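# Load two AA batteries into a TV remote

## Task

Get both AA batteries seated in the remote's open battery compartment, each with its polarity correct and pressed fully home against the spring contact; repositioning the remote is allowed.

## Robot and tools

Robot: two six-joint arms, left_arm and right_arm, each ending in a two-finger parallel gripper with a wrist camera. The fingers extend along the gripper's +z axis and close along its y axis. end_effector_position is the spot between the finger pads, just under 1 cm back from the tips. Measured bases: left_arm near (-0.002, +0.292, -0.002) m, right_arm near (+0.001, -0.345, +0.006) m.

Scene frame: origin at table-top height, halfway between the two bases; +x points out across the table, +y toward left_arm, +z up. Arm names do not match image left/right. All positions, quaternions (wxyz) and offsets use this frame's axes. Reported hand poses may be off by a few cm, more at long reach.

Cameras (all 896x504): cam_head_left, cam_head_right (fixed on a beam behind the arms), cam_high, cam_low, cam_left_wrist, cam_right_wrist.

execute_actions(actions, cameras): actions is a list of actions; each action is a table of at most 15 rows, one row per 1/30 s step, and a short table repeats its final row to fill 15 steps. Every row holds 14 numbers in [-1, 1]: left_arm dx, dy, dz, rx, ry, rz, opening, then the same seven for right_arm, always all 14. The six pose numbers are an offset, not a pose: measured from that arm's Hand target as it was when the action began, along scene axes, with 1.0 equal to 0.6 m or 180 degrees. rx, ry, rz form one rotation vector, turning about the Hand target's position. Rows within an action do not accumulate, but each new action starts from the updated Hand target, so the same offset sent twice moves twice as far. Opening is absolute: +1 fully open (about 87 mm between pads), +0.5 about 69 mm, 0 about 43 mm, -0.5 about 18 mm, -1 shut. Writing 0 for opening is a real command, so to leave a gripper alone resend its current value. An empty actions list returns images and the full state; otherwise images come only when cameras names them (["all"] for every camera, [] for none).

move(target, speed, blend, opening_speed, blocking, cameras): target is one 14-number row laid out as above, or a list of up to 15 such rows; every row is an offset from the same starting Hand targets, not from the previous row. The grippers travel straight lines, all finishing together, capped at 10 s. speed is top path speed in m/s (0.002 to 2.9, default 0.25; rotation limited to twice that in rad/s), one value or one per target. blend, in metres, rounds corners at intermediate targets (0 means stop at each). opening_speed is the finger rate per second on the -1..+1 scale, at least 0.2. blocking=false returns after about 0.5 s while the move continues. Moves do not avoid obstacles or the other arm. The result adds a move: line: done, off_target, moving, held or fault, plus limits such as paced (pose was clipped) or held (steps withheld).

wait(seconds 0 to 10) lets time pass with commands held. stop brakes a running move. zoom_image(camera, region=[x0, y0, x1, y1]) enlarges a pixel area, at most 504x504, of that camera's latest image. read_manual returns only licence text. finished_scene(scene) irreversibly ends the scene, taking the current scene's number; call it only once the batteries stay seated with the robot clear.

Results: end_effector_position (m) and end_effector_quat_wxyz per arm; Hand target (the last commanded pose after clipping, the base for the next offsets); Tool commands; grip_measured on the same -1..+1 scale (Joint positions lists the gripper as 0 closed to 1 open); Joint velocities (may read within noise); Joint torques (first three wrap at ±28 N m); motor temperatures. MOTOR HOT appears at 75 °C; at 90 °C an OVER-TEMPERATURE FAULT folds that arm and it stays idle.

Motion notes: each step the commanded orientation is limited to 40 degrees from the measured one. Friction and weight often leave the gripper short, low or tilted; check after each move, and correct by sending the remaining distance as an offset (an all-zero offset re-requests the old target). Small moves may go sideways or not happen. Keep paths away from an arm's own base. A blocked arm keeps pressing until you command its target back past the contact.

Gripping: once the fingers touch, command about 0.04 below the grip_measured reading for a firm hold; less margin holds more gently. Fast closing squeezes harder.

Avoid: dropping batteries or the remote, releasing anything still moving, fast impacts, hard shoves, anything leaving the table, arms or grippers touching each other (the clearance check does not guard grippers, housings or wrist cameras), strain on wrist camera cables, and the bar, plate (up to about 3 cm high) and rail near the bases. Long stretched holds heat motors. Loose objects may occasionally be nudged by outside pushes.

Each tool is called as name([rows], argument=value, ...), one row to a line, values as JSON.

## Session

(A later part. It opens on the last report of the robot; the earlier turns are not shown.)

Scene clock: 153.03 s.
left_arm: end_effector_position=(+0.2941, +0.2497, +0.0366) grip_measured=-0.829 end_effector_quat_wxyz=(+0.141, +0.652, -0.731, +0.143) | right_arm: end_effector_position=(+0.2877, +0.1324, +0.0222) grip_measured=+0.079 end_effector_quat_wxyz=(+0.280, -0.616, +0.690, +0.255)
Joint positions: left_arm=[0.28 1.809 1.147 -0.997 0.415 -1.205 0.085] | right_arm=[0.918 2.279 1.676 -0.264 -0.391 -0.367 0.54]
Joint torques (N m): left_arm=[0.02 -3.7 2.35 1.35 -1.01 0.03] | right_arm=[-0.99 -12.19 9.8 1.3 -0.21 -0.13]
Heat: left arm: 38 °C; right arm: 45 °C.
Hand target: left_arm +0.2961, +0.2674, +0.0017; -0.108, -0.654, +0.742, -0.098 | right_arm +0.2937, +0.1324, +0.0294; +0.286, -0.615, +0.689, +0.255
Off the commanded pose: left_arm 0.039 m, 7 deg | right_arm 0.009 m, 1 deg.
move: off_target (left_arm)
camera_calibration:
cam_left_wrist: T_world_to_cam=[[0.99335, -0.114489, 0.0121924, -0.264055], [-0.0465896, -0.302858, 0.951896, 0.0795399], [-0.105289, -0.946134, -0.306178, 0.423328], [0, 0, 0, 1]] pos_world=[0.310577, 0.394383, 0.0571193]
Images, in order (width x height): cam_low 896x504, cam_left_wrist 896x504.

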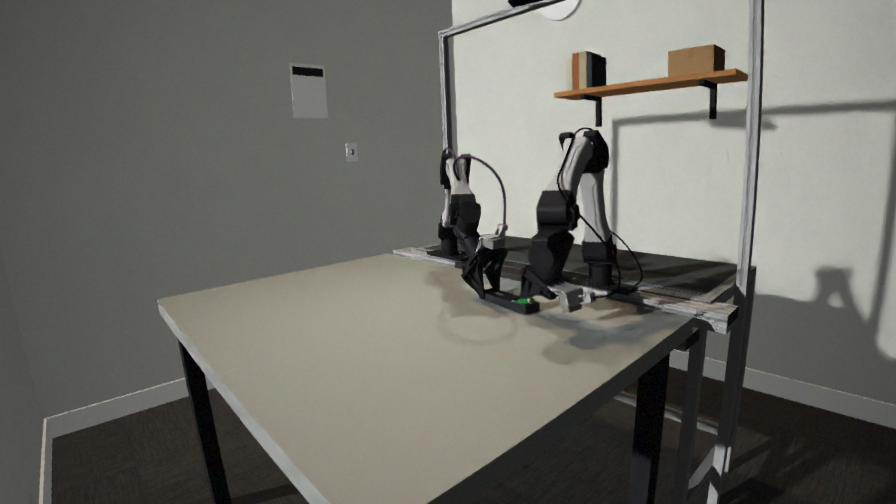

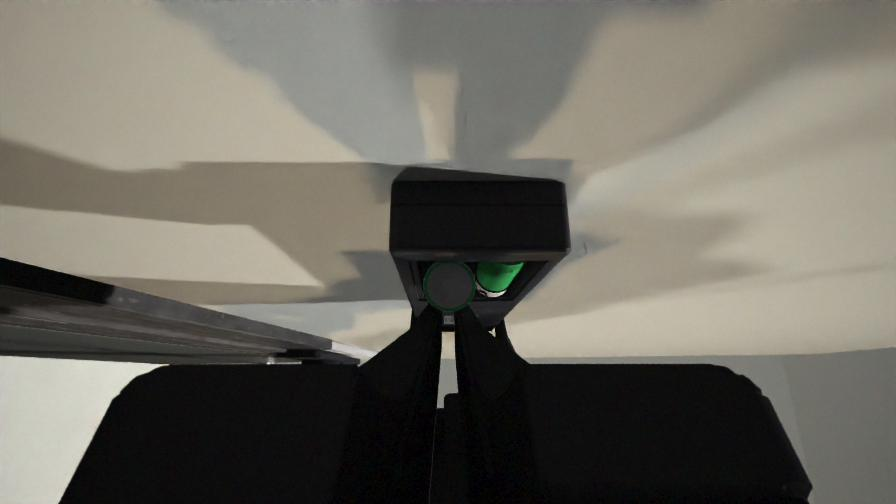

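move([
  [0.0,0.0,0.08,0,0,0,-0.83,0,0,0,0,0,0,0.0],
  [0.0,0.0,0.10,0.0994,-0.0113,0,-0.83,0,0,0,0,0,0,0.0],
  [0.0,0.004,0.08,0.0994,-0.0113,0,-0.83,0,0,0,0,0,0,0.0],
], speed=[0.1,0.2,0.1], cameras=["cam_left_wrist","cam_low"])

zoom_image(camera="cam_left_wrist", region=[370, 200, 570, 420])

zoom_image(camera="cam_low", region=[490, 270, 550, 320])

Scene clock: 156.37 s.
left_arm: end_effector_position=(+0.2959, +0.2660, +0.0512) grip_measured=-0.830 end_effector_quat_wxyz=(+0.002, +0.659, -0.752, -0.002) | right_arm: end_effector_position=(+0.2881, +0.1329, +0.0225) grip_measured=+0.079 end_effector_quat_wxyz=(+0.281, -0.616, +0.690, +0.255)
Joint positions: left_arm=[0.121 1.689 1.197 -1.051 0.023 -1.37 0.085] | right_arm=[0.918 2.279 1.676 -0.261 -0.391 -0.367 0.54]
Joint torques (N m): left_arm=[0.18 -7.36 4.31 0.69 -0.26 -0.1] | right_arm=[-1.02 -12.15 9.76 1.25 -0.21 -0.14]
Heat: left arm: 38 °C; right arm: 45 °C.
Hand target: left_arm +0.2961, +0.2698, +0.0498; +0.008, -0.662, +0.750, +0.007 | right_arm +0.2937, +0.1324, +0.0293; +0.286, -0.615, +0.689, +0.255
Off the commanded pose: left_arm 0.004 m, 1 deg | right_arm 0.009 m, 1 deg.
move: done
camera_calibration:
cam_left_wrist: T_world_to_cam=[[0.990856, -0.133544, -0.019245, -0.256754], [-0.0729704, -0.650378, 0.756098, 0.180956], [-0.113489, -0.747779, -0.654176, 0.410843], [0, 0, 0, 1]] pos_world=[0.314237, 0.390621, 0.127002]
Images, in order (width x height): cam_low 896x504, cam_left_wrist 896x504.

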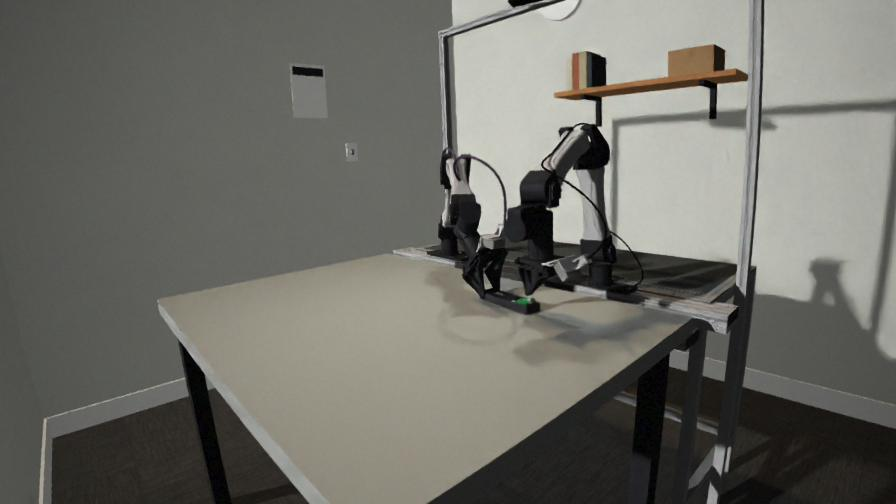

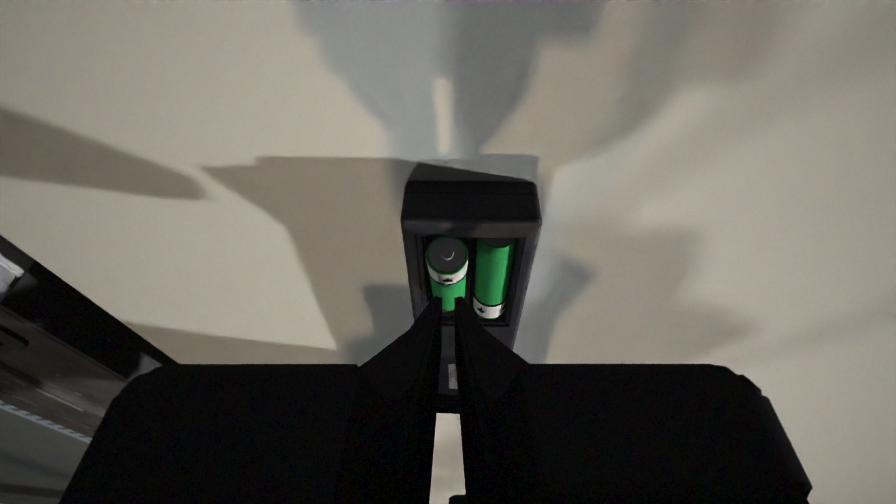

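Scaled by 2.291 from the camera's 896x504 image, which has a finer 1280x720 frame.

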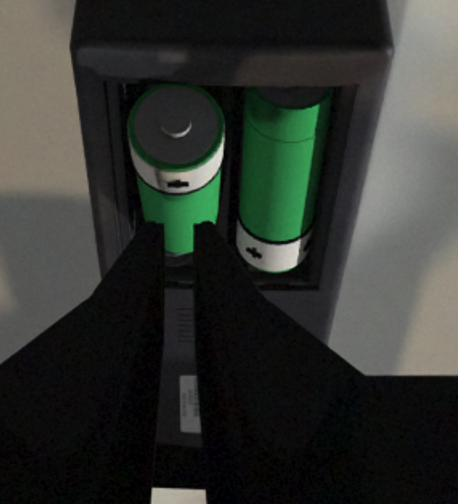

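Scaled by 8.400 from the camera's 896x504 image, which has a finer 1280x720 frame.

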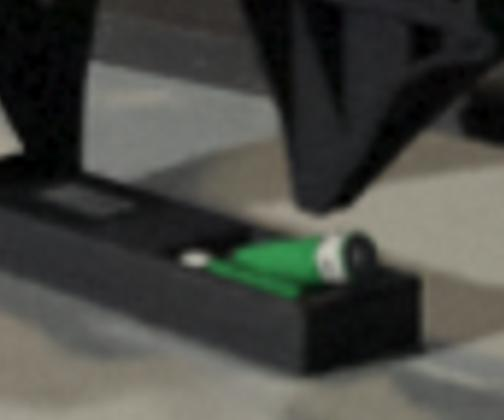

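move([
  [0.0,0.010,-0.008,0,0,0,-0.83,0,0,0,0,0,0,0.0],
  [0.0,0.011,-0.04,0,0,0,-0.83,0,0,0,0,0,0,0.0],
], speed=0.06, cameras=["cam_left_wrist","cam_low"])

zoom_image(camera="cam_left_wrist", region=[370, 200, 570, 420])

zoom_image(camera="cam_low", region=[490, 270, 550, 320])

Scene clock: 158.07 s.
left_arm: end_effector_position=(+0.2955, +0.2672, +0.0434) grip_measured=-0.830 end_effector_quat_wxyz=(-0.001, +0.659, -0.752, +0.006) | right_arm: end_effector_position=(+0.2881, +0.1329, +0.0225) grip_measured=+0.079 end_effector_quat_wxyz=(+0.281, -0.616, +0.690, +0.255)
Joint positions: left_arm=[0.13 1.684 1.158 -1.003 0.031 -1.363 0.085] | right_arm=[0.918 2.279 1.676 -0.261 -0.391 -0.367 0.54]
Joint torques (N m): left_arm=[1.17 -4.63 2.26 1.23 -0.34 0.07] | right_arm=[-1.01 -12.21 9.73 1.26 -0.2 -0.15]
Heat: left arm: 38 °C; right arm: 45 °C.
Hand target: left_arm +0.2961, +0.2764, +0.0257; +0.008, -0.662, +0.750, +0.007 | right_arm +0.2937, +0.1324, +0.0293; +0.286, -0.615, +0.689, +0.255
Off the commanded pose: left_arm 0.020 m, 2 deg | right_arm 0.009 m, 1 deg.
move: off_target (left_arm)
camera_calibration:
cam_left_wrist: T_world_to_cam=[[0.991175, -0.132486, -0.00437993, -0.257286], [-0.0829129, -0.645404, 0.759328, 0.189125], [-0.103427, -0.752264, -0.650693, 0.404696], [0, 0, 0, 1]] pos_world=[0.312553, 0.392413, 0.118598]
Images, in order (width x height): cam_low 896x504, cam_left_wrist 896x504.

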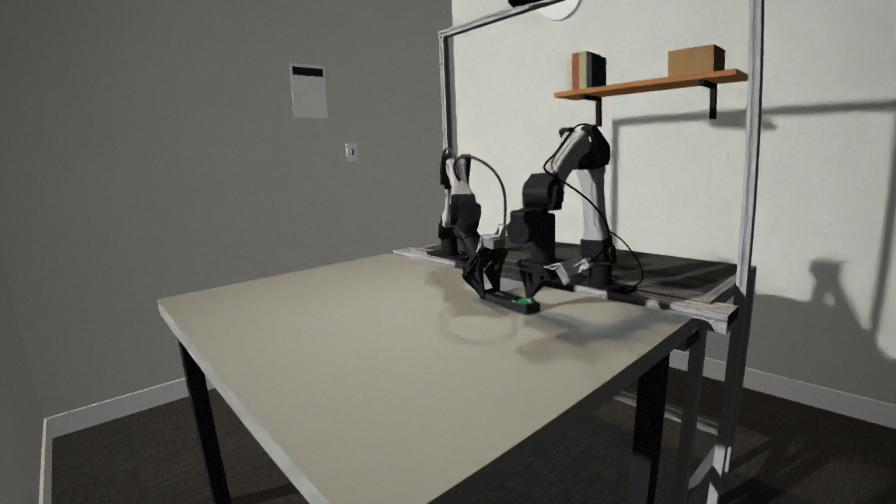

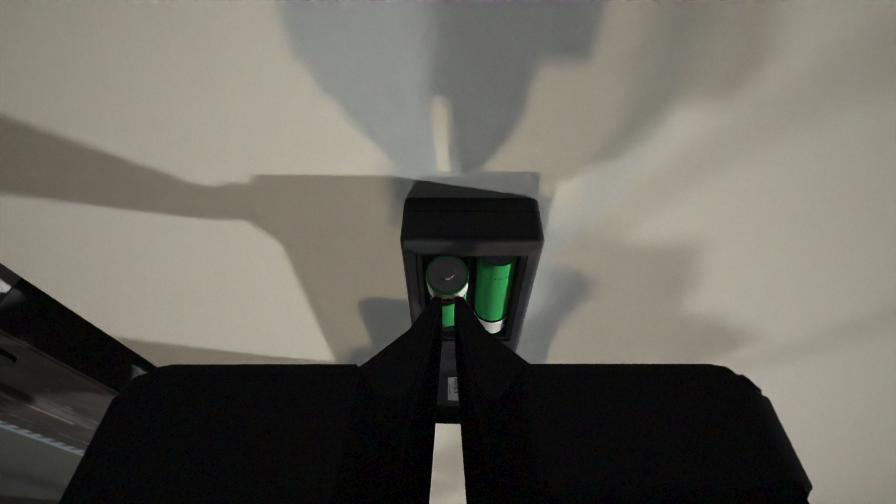

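Scaled by 2.291 from the camera's 896x504 image, which has a finer 1280x720 frame.

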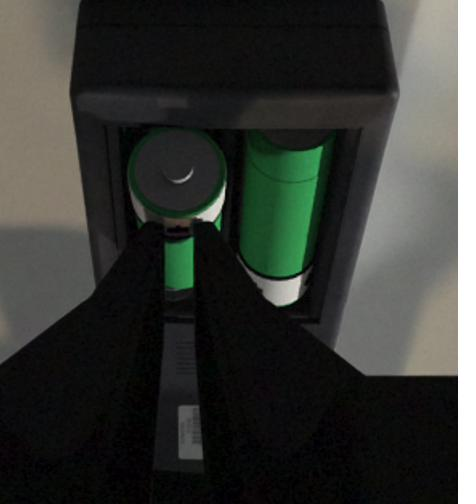

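Scaled by 8.400 from the camera's 896x504 image, which has a finer 1280x720 frame.

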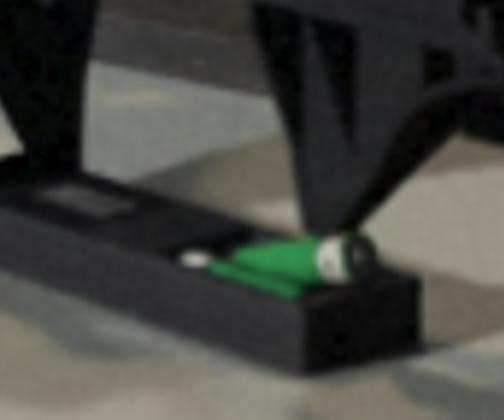

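move([
  [0.0,0.0,-0.04,0,0,0,-0.83,0,0,0,0,0,0,0.0],
], speed=0.06, cameras=["cam_left_wrist","cam_low"])

zoom_image(camera="cam_left_wrist", region=[370, 200, 570, 420])

zoom_image(camera="cam_low", region=[490, 270, 550, 320])

Scene clock: 159.23 s.
left_arm: end_effector_position=(+0.2944, +0.2617, +0.0407) grip_measured=-0.829 end_effector_quat_wxyz=(+0.000, +0.657, -0.753, +0.027) | right_arm: end_effector_position=(+0.2881, +0.1329, +0.0225) grip_measured=+0.079 end_effector_quat_wxyz=(+0.281, -0.616, +0.690, +0.255)
Joint positions: left_arm=[0.132 1.664 1.116 -0.959 0.068 -1.357 0.086] | right_arm=[0.918 2.279 1.676 -0.261 -0.391 -0.367 0.54]
Joint torques (N m): left_arm=[0.81 -0.96 0.66 1.76 -0.73 -0.01] | right_arm=[-1.07 -12.15 9.76 1.28 -0.22 -0.14]
Heat: left arm: 38 °C; right arm: 45 °C.
Hand target: left_arm +0.2961, +0.2764, +0.0017; +0.008, -0.662, +0.750, +0.007 | right_arm +0.2937, +0.1324, +0.0293; +0.286, -0.615, +0.689, +0.255
Off the commanded pose: left_arm 0.042 m, 4 deg | right_arm 0.009 m, 1 deg.
move: off_target (left_arm)
camera_calibration:
cam_left_wrist: T_world_to_cam=[[0.990258, -0.136753, 0.0262241, -0.256865], [-0.106028, -0.618458, 0.778632, 0.186446], [-0.0902615, -0.773827, -0.626933, 0.399551], [0, 0, 0, 1]] pos_world=[0.310196, 0.389365, 0.112055]
Images, in order (width x height): cam_low 896x504, cam_left_wrist 896x504.

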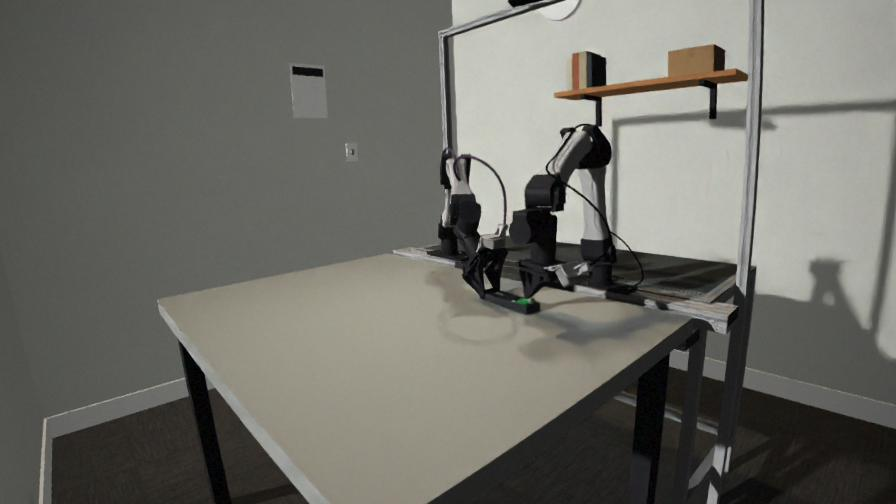

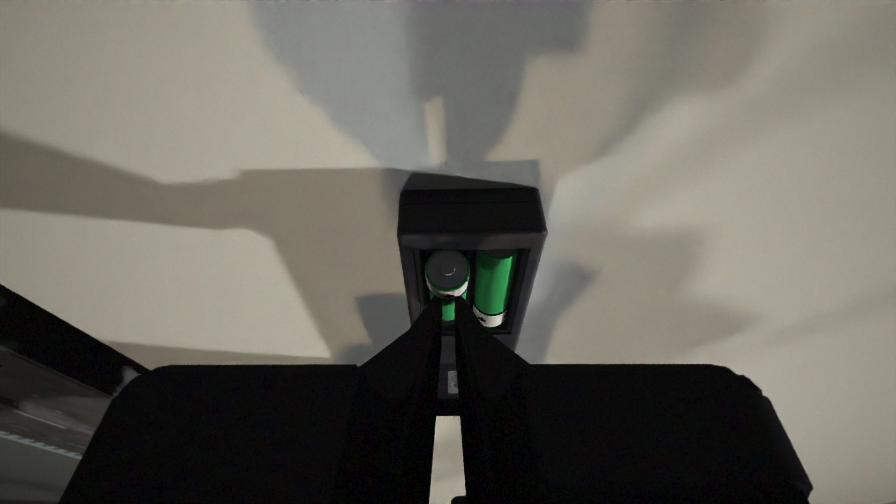

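Scaled by 2.291 from the camera's 896x504 image, which has a finer 1280x720 frame.

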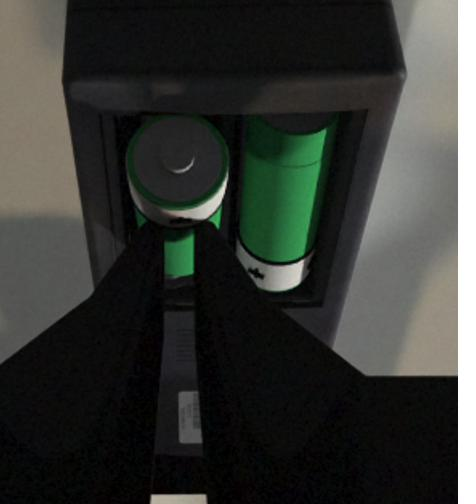

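Scaled by 8.400 from the camera's 896x504 image, which has a finer 1280x720 frame.

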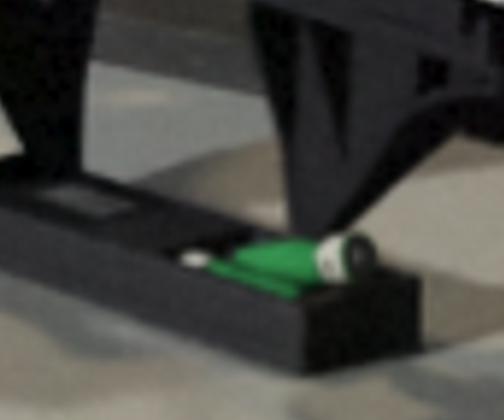

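move([
  [0.0,0.0,0.085,0,0,0,-0.83,0,0,0,0,0,0,0.0],
  [0.001,-0.003,0.085,0,0,0,-0.72,0,0,0,0,0,0,0.0],
  [0.001,-0.003,0.055,0,0,0,-0.72,0,0,0,0,0,0,0.0],
  [0.0,-0.035,0.03,0,0,0,-0.72,0,0,0,0,0,0,0.0],
], speed=[0.1,0.1,0.08,0.06], cameras=["cam_left_wrist","cam_low"])

zoom_image(camera="cam_left_wrist", region=[370, 200, 570, 420])

zoom_image(camera="cam_low", region=[490, 270, 550, 320])

Scene clock: 163.60 s.
left_arm: end_effector_position=(+0.2943, +0.2559, +0.0384) grip_measured=-0.719 end_effector_quat_wxyz=(-0.002, +0.657, -0.753, +0.003) | right_arm: end_effector_position=(+0.2881, +0.1329, +0.0225) grip_measured=+0.079 end_effector_quat_wxyz=(+0.281, -0.616, +0.690, +0.255)
Joint positions: left_arm=[0.087 1.685 1.14 -0.985 0.023 -1.401 0.141] | right_arm=[0.918 2.279 1.676 -0.261 -0.391 -0.367 0.54]
Joint torques (N m): left_arm=[-1.4 -4.4 2.18 1.28 -0.27 -0.33] | right_arm=[-1.05 -12.16 9.73 1.25 -0.19 -0.11]
Heat: left arm: 38 °C; right arm: 45 °C.
Hand target: left_arm +0.2961, +0.2554, +0.0197; +0.008, -0.661, +0.750, +0.007 | right_arm +0.2937, +0.1324, +0.0293; +0.286, -0.615, +0.689, +0.255
Off the commanded pose: left_arm 0.019 m, 1 deg | right_arm 0.009 m, 1 deg.
move: off_target (left_arm)
camera_calibration:
cam_left_wrist: T_world_to_cam=[[0.990611, -0.136548, -0.00666431, -0.256407], [-0.0844377, -0.649448, 0.755703, 0.187095], [-0.107518, -0.748045, -0.654881, 0.393054], [0, 0, 0, 1]] pos_world=[0.312058, 0.380519, 0.114307]
Images, in order (width x height): cam_low 896x504, cam_left_wrist 896x504.

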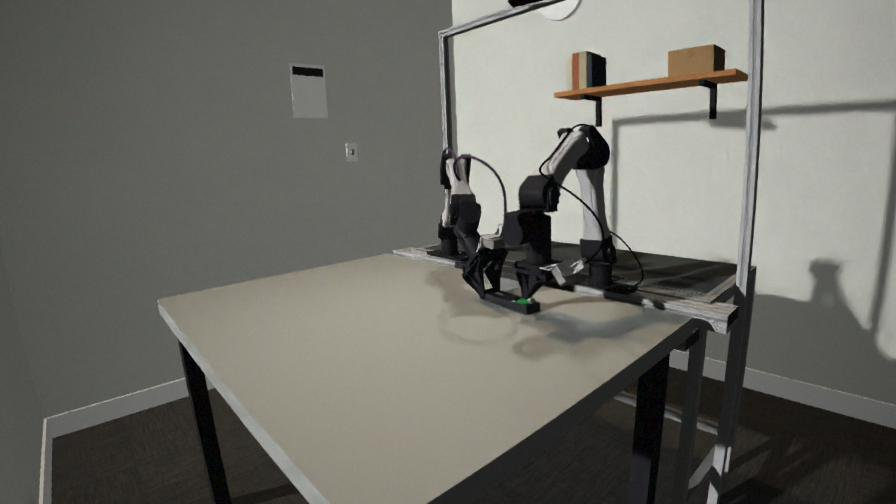

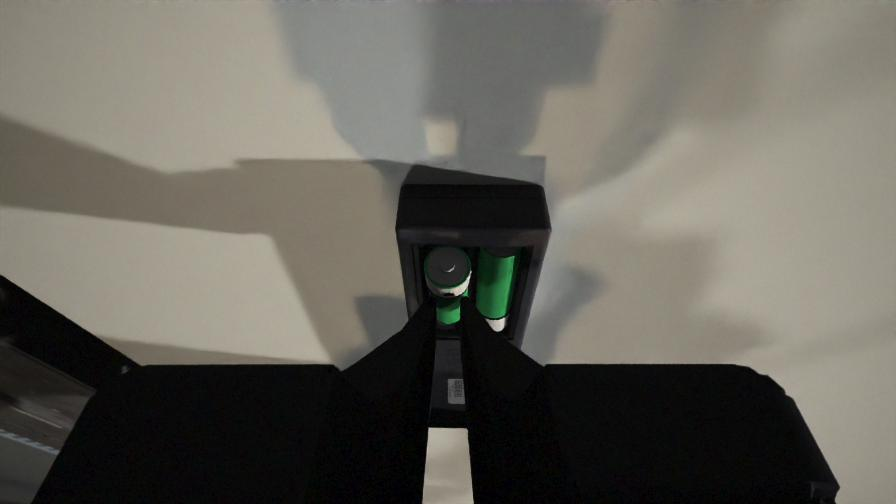

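Scaled by 2.291 from the camera's 896x504 image, which has a finer 1280x720 frame.

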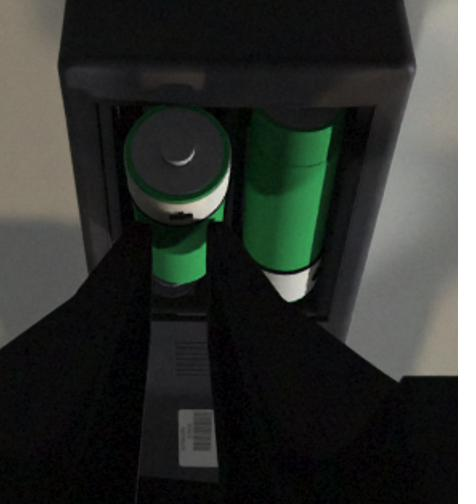

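Scaled by 8.400 from the camera's 896x504 image, which has a finer 1280x720 frame.

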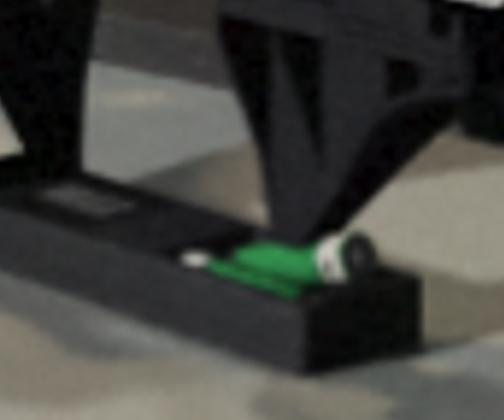

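move([
  [0.0,0.0,0.085,0,0,0,-0.72,0,0,0,0,0,0,0.0],
  [0.001,0.028,0.085,0,0,0,-0.42,0,0,0,0,0,0,0.0],
  [0.001,0.028,0.026,0,0,0,-0.42,0,0,0,0,0,0,0.0],
], speed=[0.1,0.1,0.08], cameras=["cam_left_wrist","cam_low"])

zoom_image(camera="cam_left_wrist", region=[370, 200, 570, 420])

zoom_image(camera="cam_low", region=[490, 270, 550, 320])

Scene clock: 167.50 s.
left_arm: end_effector_position=(+0.2977, +0.2672, +0.0402) grip_measured=-0.420 end_effector_quat_wxyz=(-0.004, +0.663, -0.749, +0.001) | right_arm: end_effector_position=(+0.2881, +0.1329, +0.0225) grip_measured=+0.079 end_effector_quat_wxyz=(+0.281, -0.616, +0.690, +0.255)
Joint positions: left_arm=[0.123 1.694 1.158 -0.994 0.02 -1.38 0.29] | right_arm=[0.918 2.279 1.676 -0.261 -0.391 -0.367 0.54]
Joint torques (N m): left_arm=[0.64 -6.27 4.34 0.69 -0.23 0.11] | right_arm=[-1.07 -12.16 9.76 1.27 -0.22 -0.14]
Heat: left arm: 38 °C; right arm: 46 °C.
Hand target: left_arm +0.2967, +0.2721, +0.0353; +0.008, -0.661, +0.750, +0.007 | right_arm +0.2937, +0.1324, +0.0293; +0.286, -0.615, +0.689, +0.255
Off the commanded pose: left_arm 0.007 m, 1 deg | right_arm 0.009 m, 1 deg.
move: done
camera_calibration:
cam_left_wrist: T_world_to_cam=[[0.992503, -0.122016, -0.00711571, -0.262542], [-0.0750345, -0.654235, 0.752559, 0.192041], [-0.0964793, -0.746383, -0.658486, 0.399562], [0, 0, 0, 1]] pos_world=[0.313533, 0.391833, 0.116715]
Images, in order (width x height): cam_low 896x504, cam_left_wrist 896x504.

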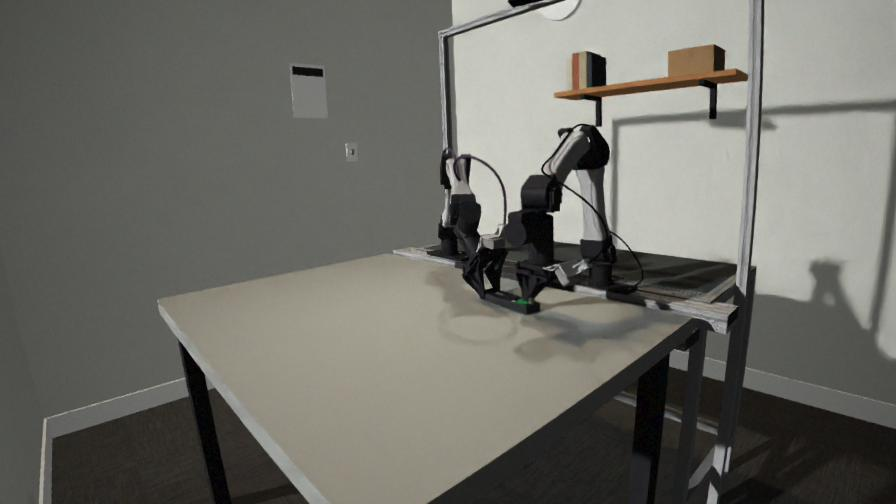

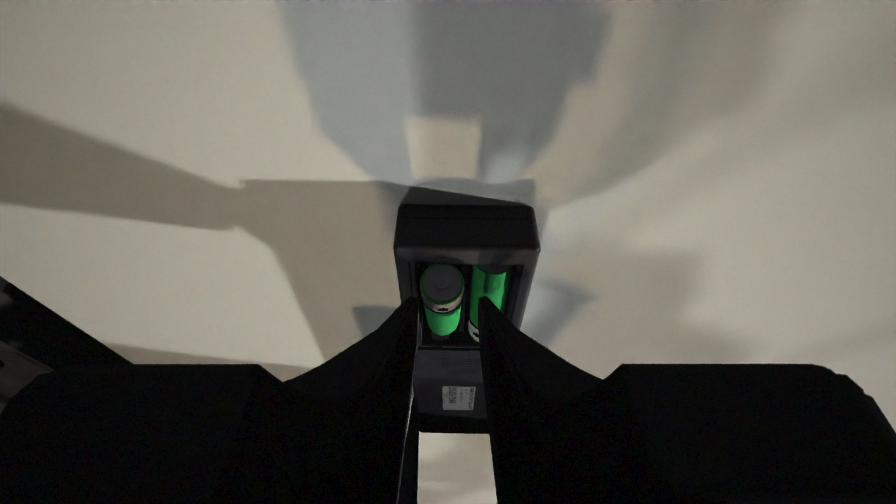

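Scaled by 2.291 from the camera's 896x504 image, which has a finer 1280x720 frame.

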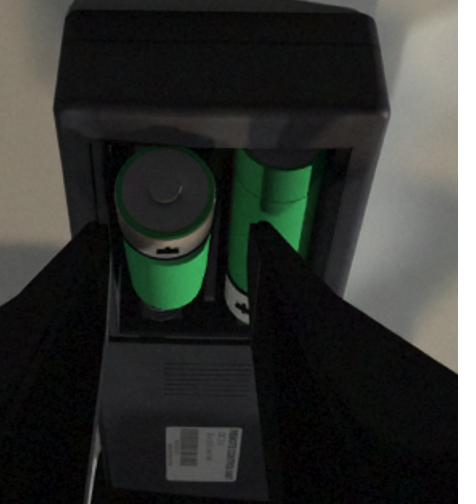

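Scaled by 8.400 from the camera's 896x504 image, which has a finer 1280x720 frame.

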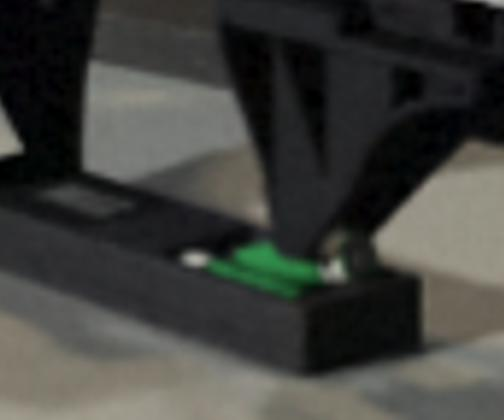

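move([
  [-0.003,0.0,0.0,0,0,0,-0.72,0,0,0,0,0,0,0.0],
  [-0.006,-0.032,-0.003,0,0,0,-0.72,0,0,0,0,0,0,0.0],
], speed=0.06, cameras=["cam_left_wrist","cam_low"])

zoom_image(camera="cam_left_wrist", region=[370, 200, 570, 420])

zoom_image(camera="cam_low", region=[490, 270, 550, 320])

Scene clock: 169.40 s.
left_arm: end_effector_position=(+0.2969, +0.2627, +0.0400) grip_measured=-0.648 end_effector_quat_wxyz=(-0.018, +0.661, -0.750, -0.011) | right_arm: end_effector_position=(+0.2877, +0.1324, +0.0222) grip_measured=+0.079 end_effector_quat_wxyz=(+0.280, -0.616, +0.690, +0.255)
Joint positions: left_arm=[0.086 1.684 1.152 -0.991 -0.018 -1.41 0.176] | right_arm=[0.918 2.279 1.676 -0.264 -0.391 -0.367 0.54]
Joint torques (N m): left_arm=[-1.85 -6.46 3.14 0.77 0.15 -0.26] | right_arm=[-1.05 -12.15 9.77 1.29 -0.21 -0.14]
Heat: left arm: 38 °C; right arm: 46 °C.
Hand target: left_arm +0.2931, +0.2530, +0.0335; +0.008, -0.662, +0.750, +0.007 | right_arm +0.2937, +0.1324, +0.0294; +0.286, -0.615, +0.689, +0.255
Off the commanded pose: left_arm 0.012 m, 1 deg | right_arm 0.009 m, 1 deg.
move: off_target (left_arm)
camera_calibration:
cam_left_wrist: T_world_to_cam=[[0.991802, -0.127603, -0.00680058, -0.260725], [-0.0825615, -0.680514, 0.728069, 0.199276], [-0.0975319, -0.721538, -0.68547, 0.39074], [0, 0, 0, 1]] pos_world=[0.313149, 0.384275, 0.120981]
Images, in order (width x height): cam_low 896x504, cam_left_wrist 896x504.

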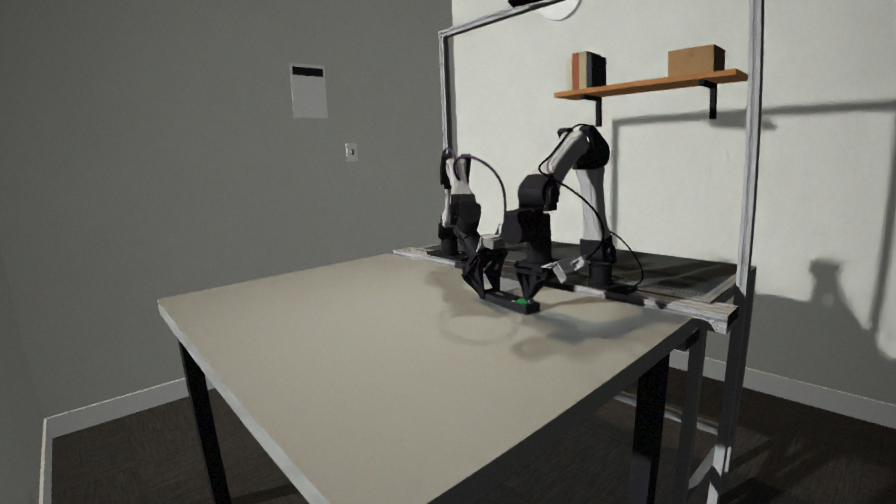

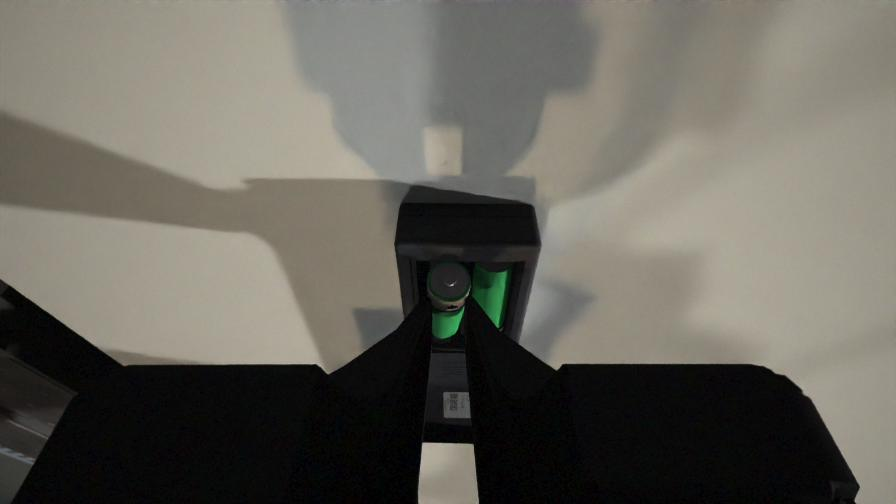

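Scaled by 2.291 from the camera's 896x504 image, which has a finer 1280x720 frame.

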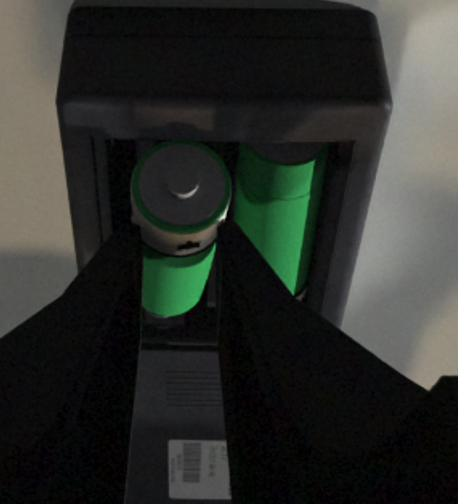

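Scaled by 8.400 from the camera's 896x504 image, which has a finer 1280x720 frame.

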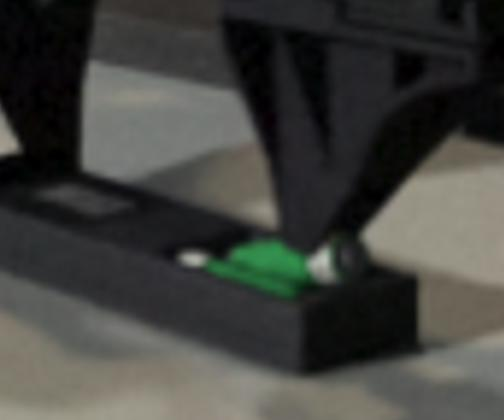

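move([
  [-0.006,-0.005,-0.01,-0.06,0.0068,0,-0.72,0,0,0,0,0,0,0.0],
  [-0.006,-0.008,-0.025,-0.08,0.009,0,-0.72,0,0,0,0,0,0,0.0],
], speed=0.08, cameras=["cam_left_wrist","cam_low"])

zoom_image(camera="cam_left_wrist", region=[370, 200, 570, 420])

zoom_image(camera="cam_low", region=[490, 270, 550, 320])

Scene clock: 172.20 s.
left_arm: end_effector_position=(+0.2927, +0.2424, +0.0347) grip_measured=-0.719 end_effector_quat_wxyz=(+0.084, +0.657, -0.744, +0.093) | right_arm: end_effector_position=(+0.2877, +0.1324, +0.0222) grip_measured=+0.079 end_effector_quat_wxyz=(+0.280, -0.616, +0.690, +0.255)
Joint positions: left_arm=[0.183 1.734 1.112 -0.955 0.274 -1.312 0.14] | right_arm=[0.918 2.279 1.676 -0.264 -0.391 -0.367 0.54]
Joint torques (N m): left_arm=[0.64 -4.51 3.03 0.85 -0.12 0.14] | right_arm=[-1.07 -12.26 9.81 1.3 -0.2 -0.15]
Heat: left arm: 37 °C; right arm: 46 °C.
Hand target: left_arm +0.2895, +0.2482, +0.0185; -0.086, -0.657, +0.745, -0.077 | right_arm +0.2937, +0.1324, +0.0294; +0.286, -0.615, +0.689, +0.255
Off the commanded pose: left_arm 0.017 m, 2 deg | right_arm 0.009 m, 1 deg.
move: off_target (left_arm)
camera_calibration:
cam_left_wrist: T_world_to_cam=[[0.992133, -0.124443, 0.0136256, -0.26078], [-0.0677996, -0.442637, 0.894134, 0.121203], [-0.105237, -0.888024, -0.447592, 0.406468], [0, 0, 0, 1]] pos_world=[0.309722, 0.38215, 0.077114]
Images, in order (width x height): cam_low 896x504, cam_left_wrist 896x504.

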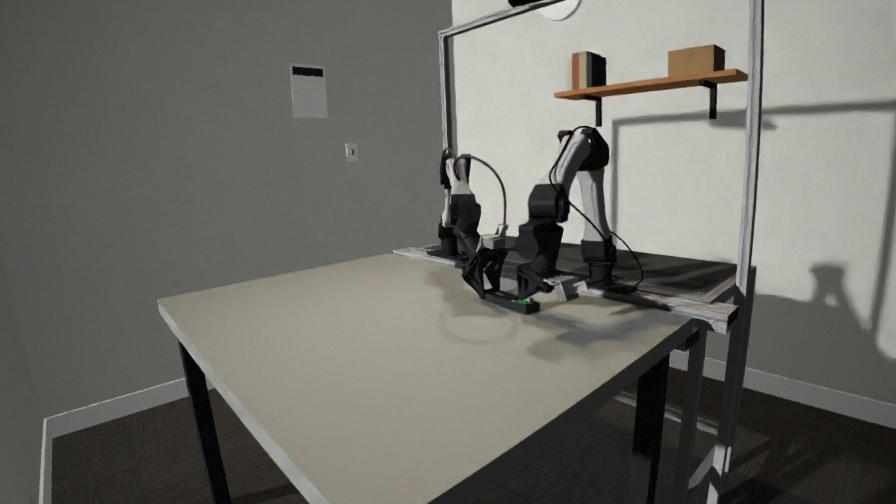

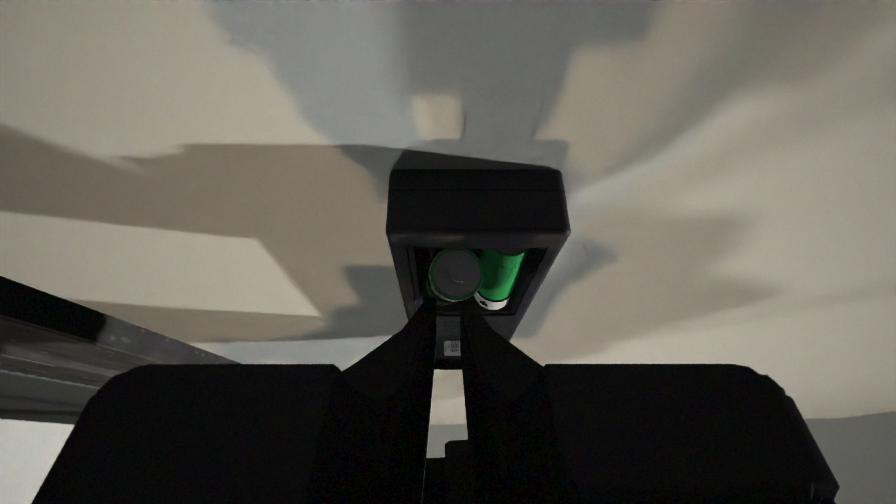

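Scaled by 2.291 from the camera's 896x504 image, which has a finer 1280x720 frame.

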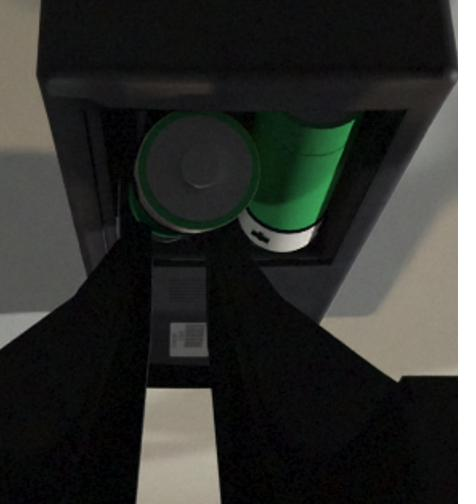

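Scaled by 8.400 from the camera's 896x504 image, which has a finer 1280x720 frame.

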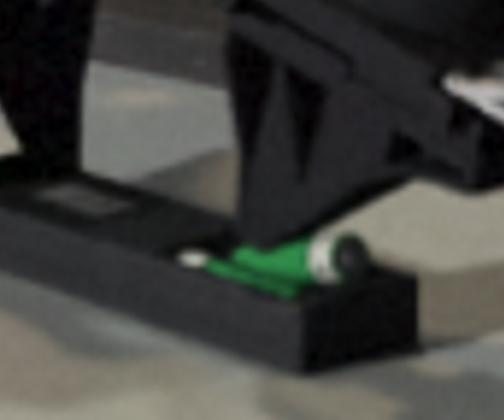

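move([
  [0.004,0.0,0.09,0,0,0,-0.72,0,0,0,0,0,0,0.0],
  [0.012,0.02,0.11,0.08,-0.009,0,-0.42,0,0,0,0,0,0,0.0],
], speed=[0.1,0.2], cameras=["cam_left_wrist","cam_right_wrist","cam_low"])

zoom_image(camera="cam_left_wrist", region=[370, 170, 570, 390])

zoom_image(camera="cam_low", region=[490, 270, 550, 320])

zoom_image(camera="cam_right_wrist", region=[340, 0, 560, 220])

Scene clock: 175.50 s.
left_arm: end_effector_position=(+0.2970, +0.2589, +0.0757) grip_measured=-0.420 end_effector_quat_wxyz=(+0.004, +0.659, -0.752, -0.003) | right_arm: end_effector_position=(+0.2877, +0.1324, +0.0222) grip_measured=+0.079 end_effector_quat_wxyz=(+0.280, -0.616, +0.690, +0.255)
Joint positions: left_arm=[0.099 1.673 1.279 -1.153 0.022 -1.393 0.29] | right_arm=[0.918 2.279 1.676 -0.264 -0.391 -0.367 0.54]
Joint torques (N m): left_arm=[-0.53 -8.42 6.35 0.26 -0.25 -0.16] | right_arm=[-1.09 -12.14 9.77 1.3 -0.2 -0.13]
Heat: left arm: 38 °C; right arm: 46 °C.
Hand target: left_arm +0.2967, +0.2601, +0.0845; +0.008, -0.661, +0.750, +0.007 | right_arm +0.2937, +0.1324, +0.0294; +0.286, -0.615, +0.689, +0.255
Off the commanded pose: left_arm 0.009 m, 1 deg | right_arm 0.009 m, 1 deg.
move: done
camera_calibration:
cam_left_wrist: T_world_to_cam=[[0.990975, -0.131973, -0.0235087, -0.258395], [-0.0686811, -0.650466, 0.756423, 0.156675], [-0.115119, -0.747982, -0.65366, 0.422218], [0, 0, 0, 1]] pos_world=[0.315428, 0.383622, 0.151399]
cam_right_wrist: T_world_to_cam=[[0.992733, -0.119408, -0.014908, -0.272128], [-0.117871, -0.989855, 0.0793316, 0.186252], [-0.0242296, -0.0769979, -0.996737, 0.185872], [0, 0, 0, 1]] pos_world=[0.296608, 0.16618, 0.166433]
Images, in order (width x height): cam_low 896x504, cam_left_wrist 896x504, cam_right_wrist 896x504.

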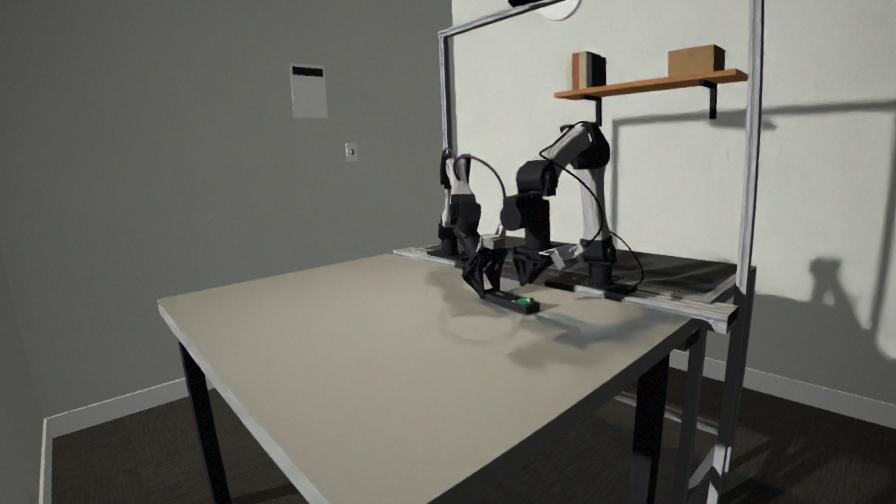

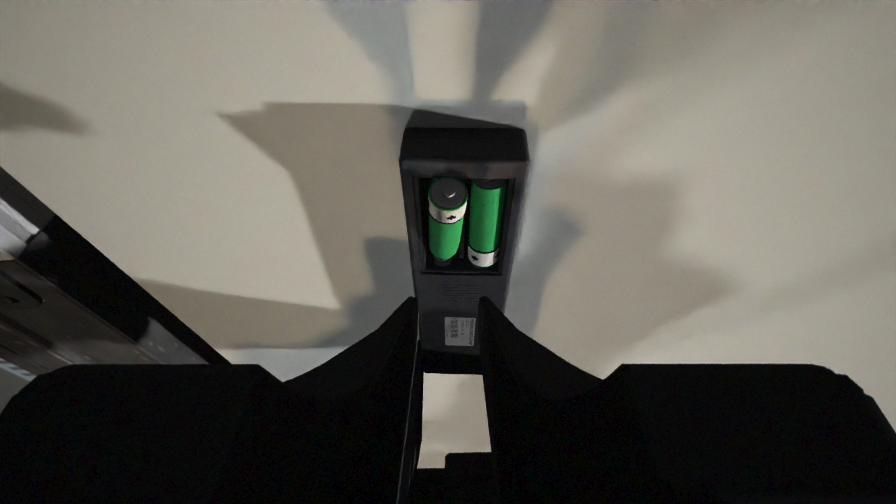

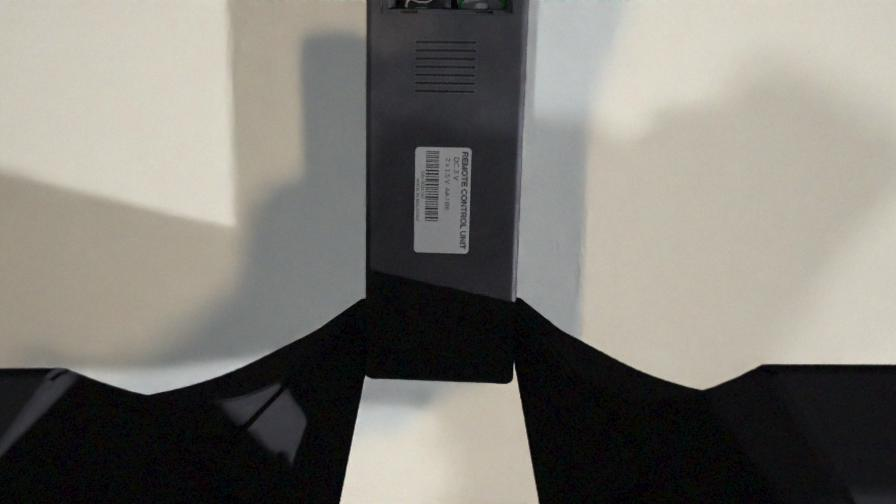

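Scaled by 2.291 from the camera's 896x504 image, which has a finer 1280x720 frame.

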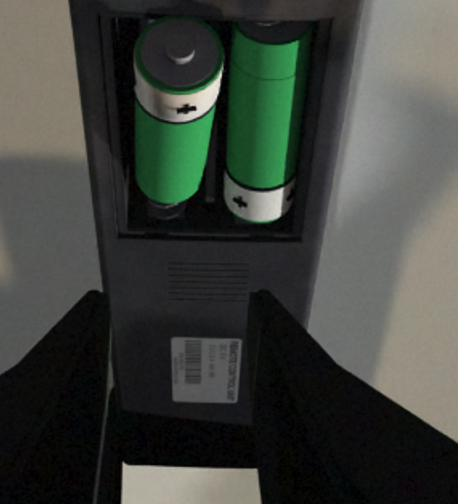

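Scaled by 8.400 from the camera's 896x504 image, which has a finer 1280x720 frame.

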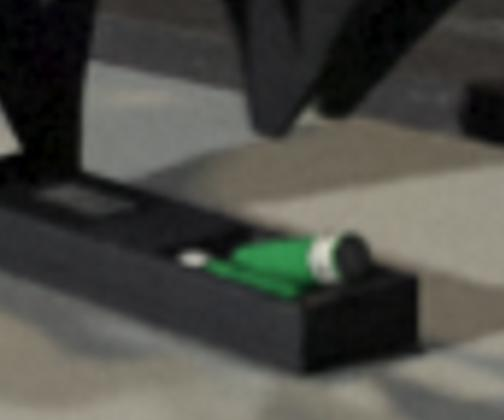

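Scaled by 2.291 from the camera's 896x504 image, which has a finer 1280x720 frame.

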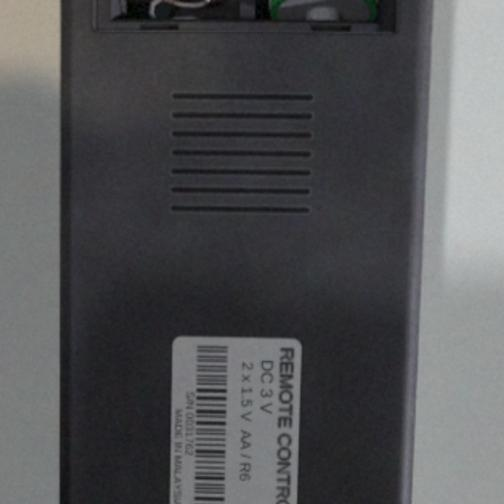

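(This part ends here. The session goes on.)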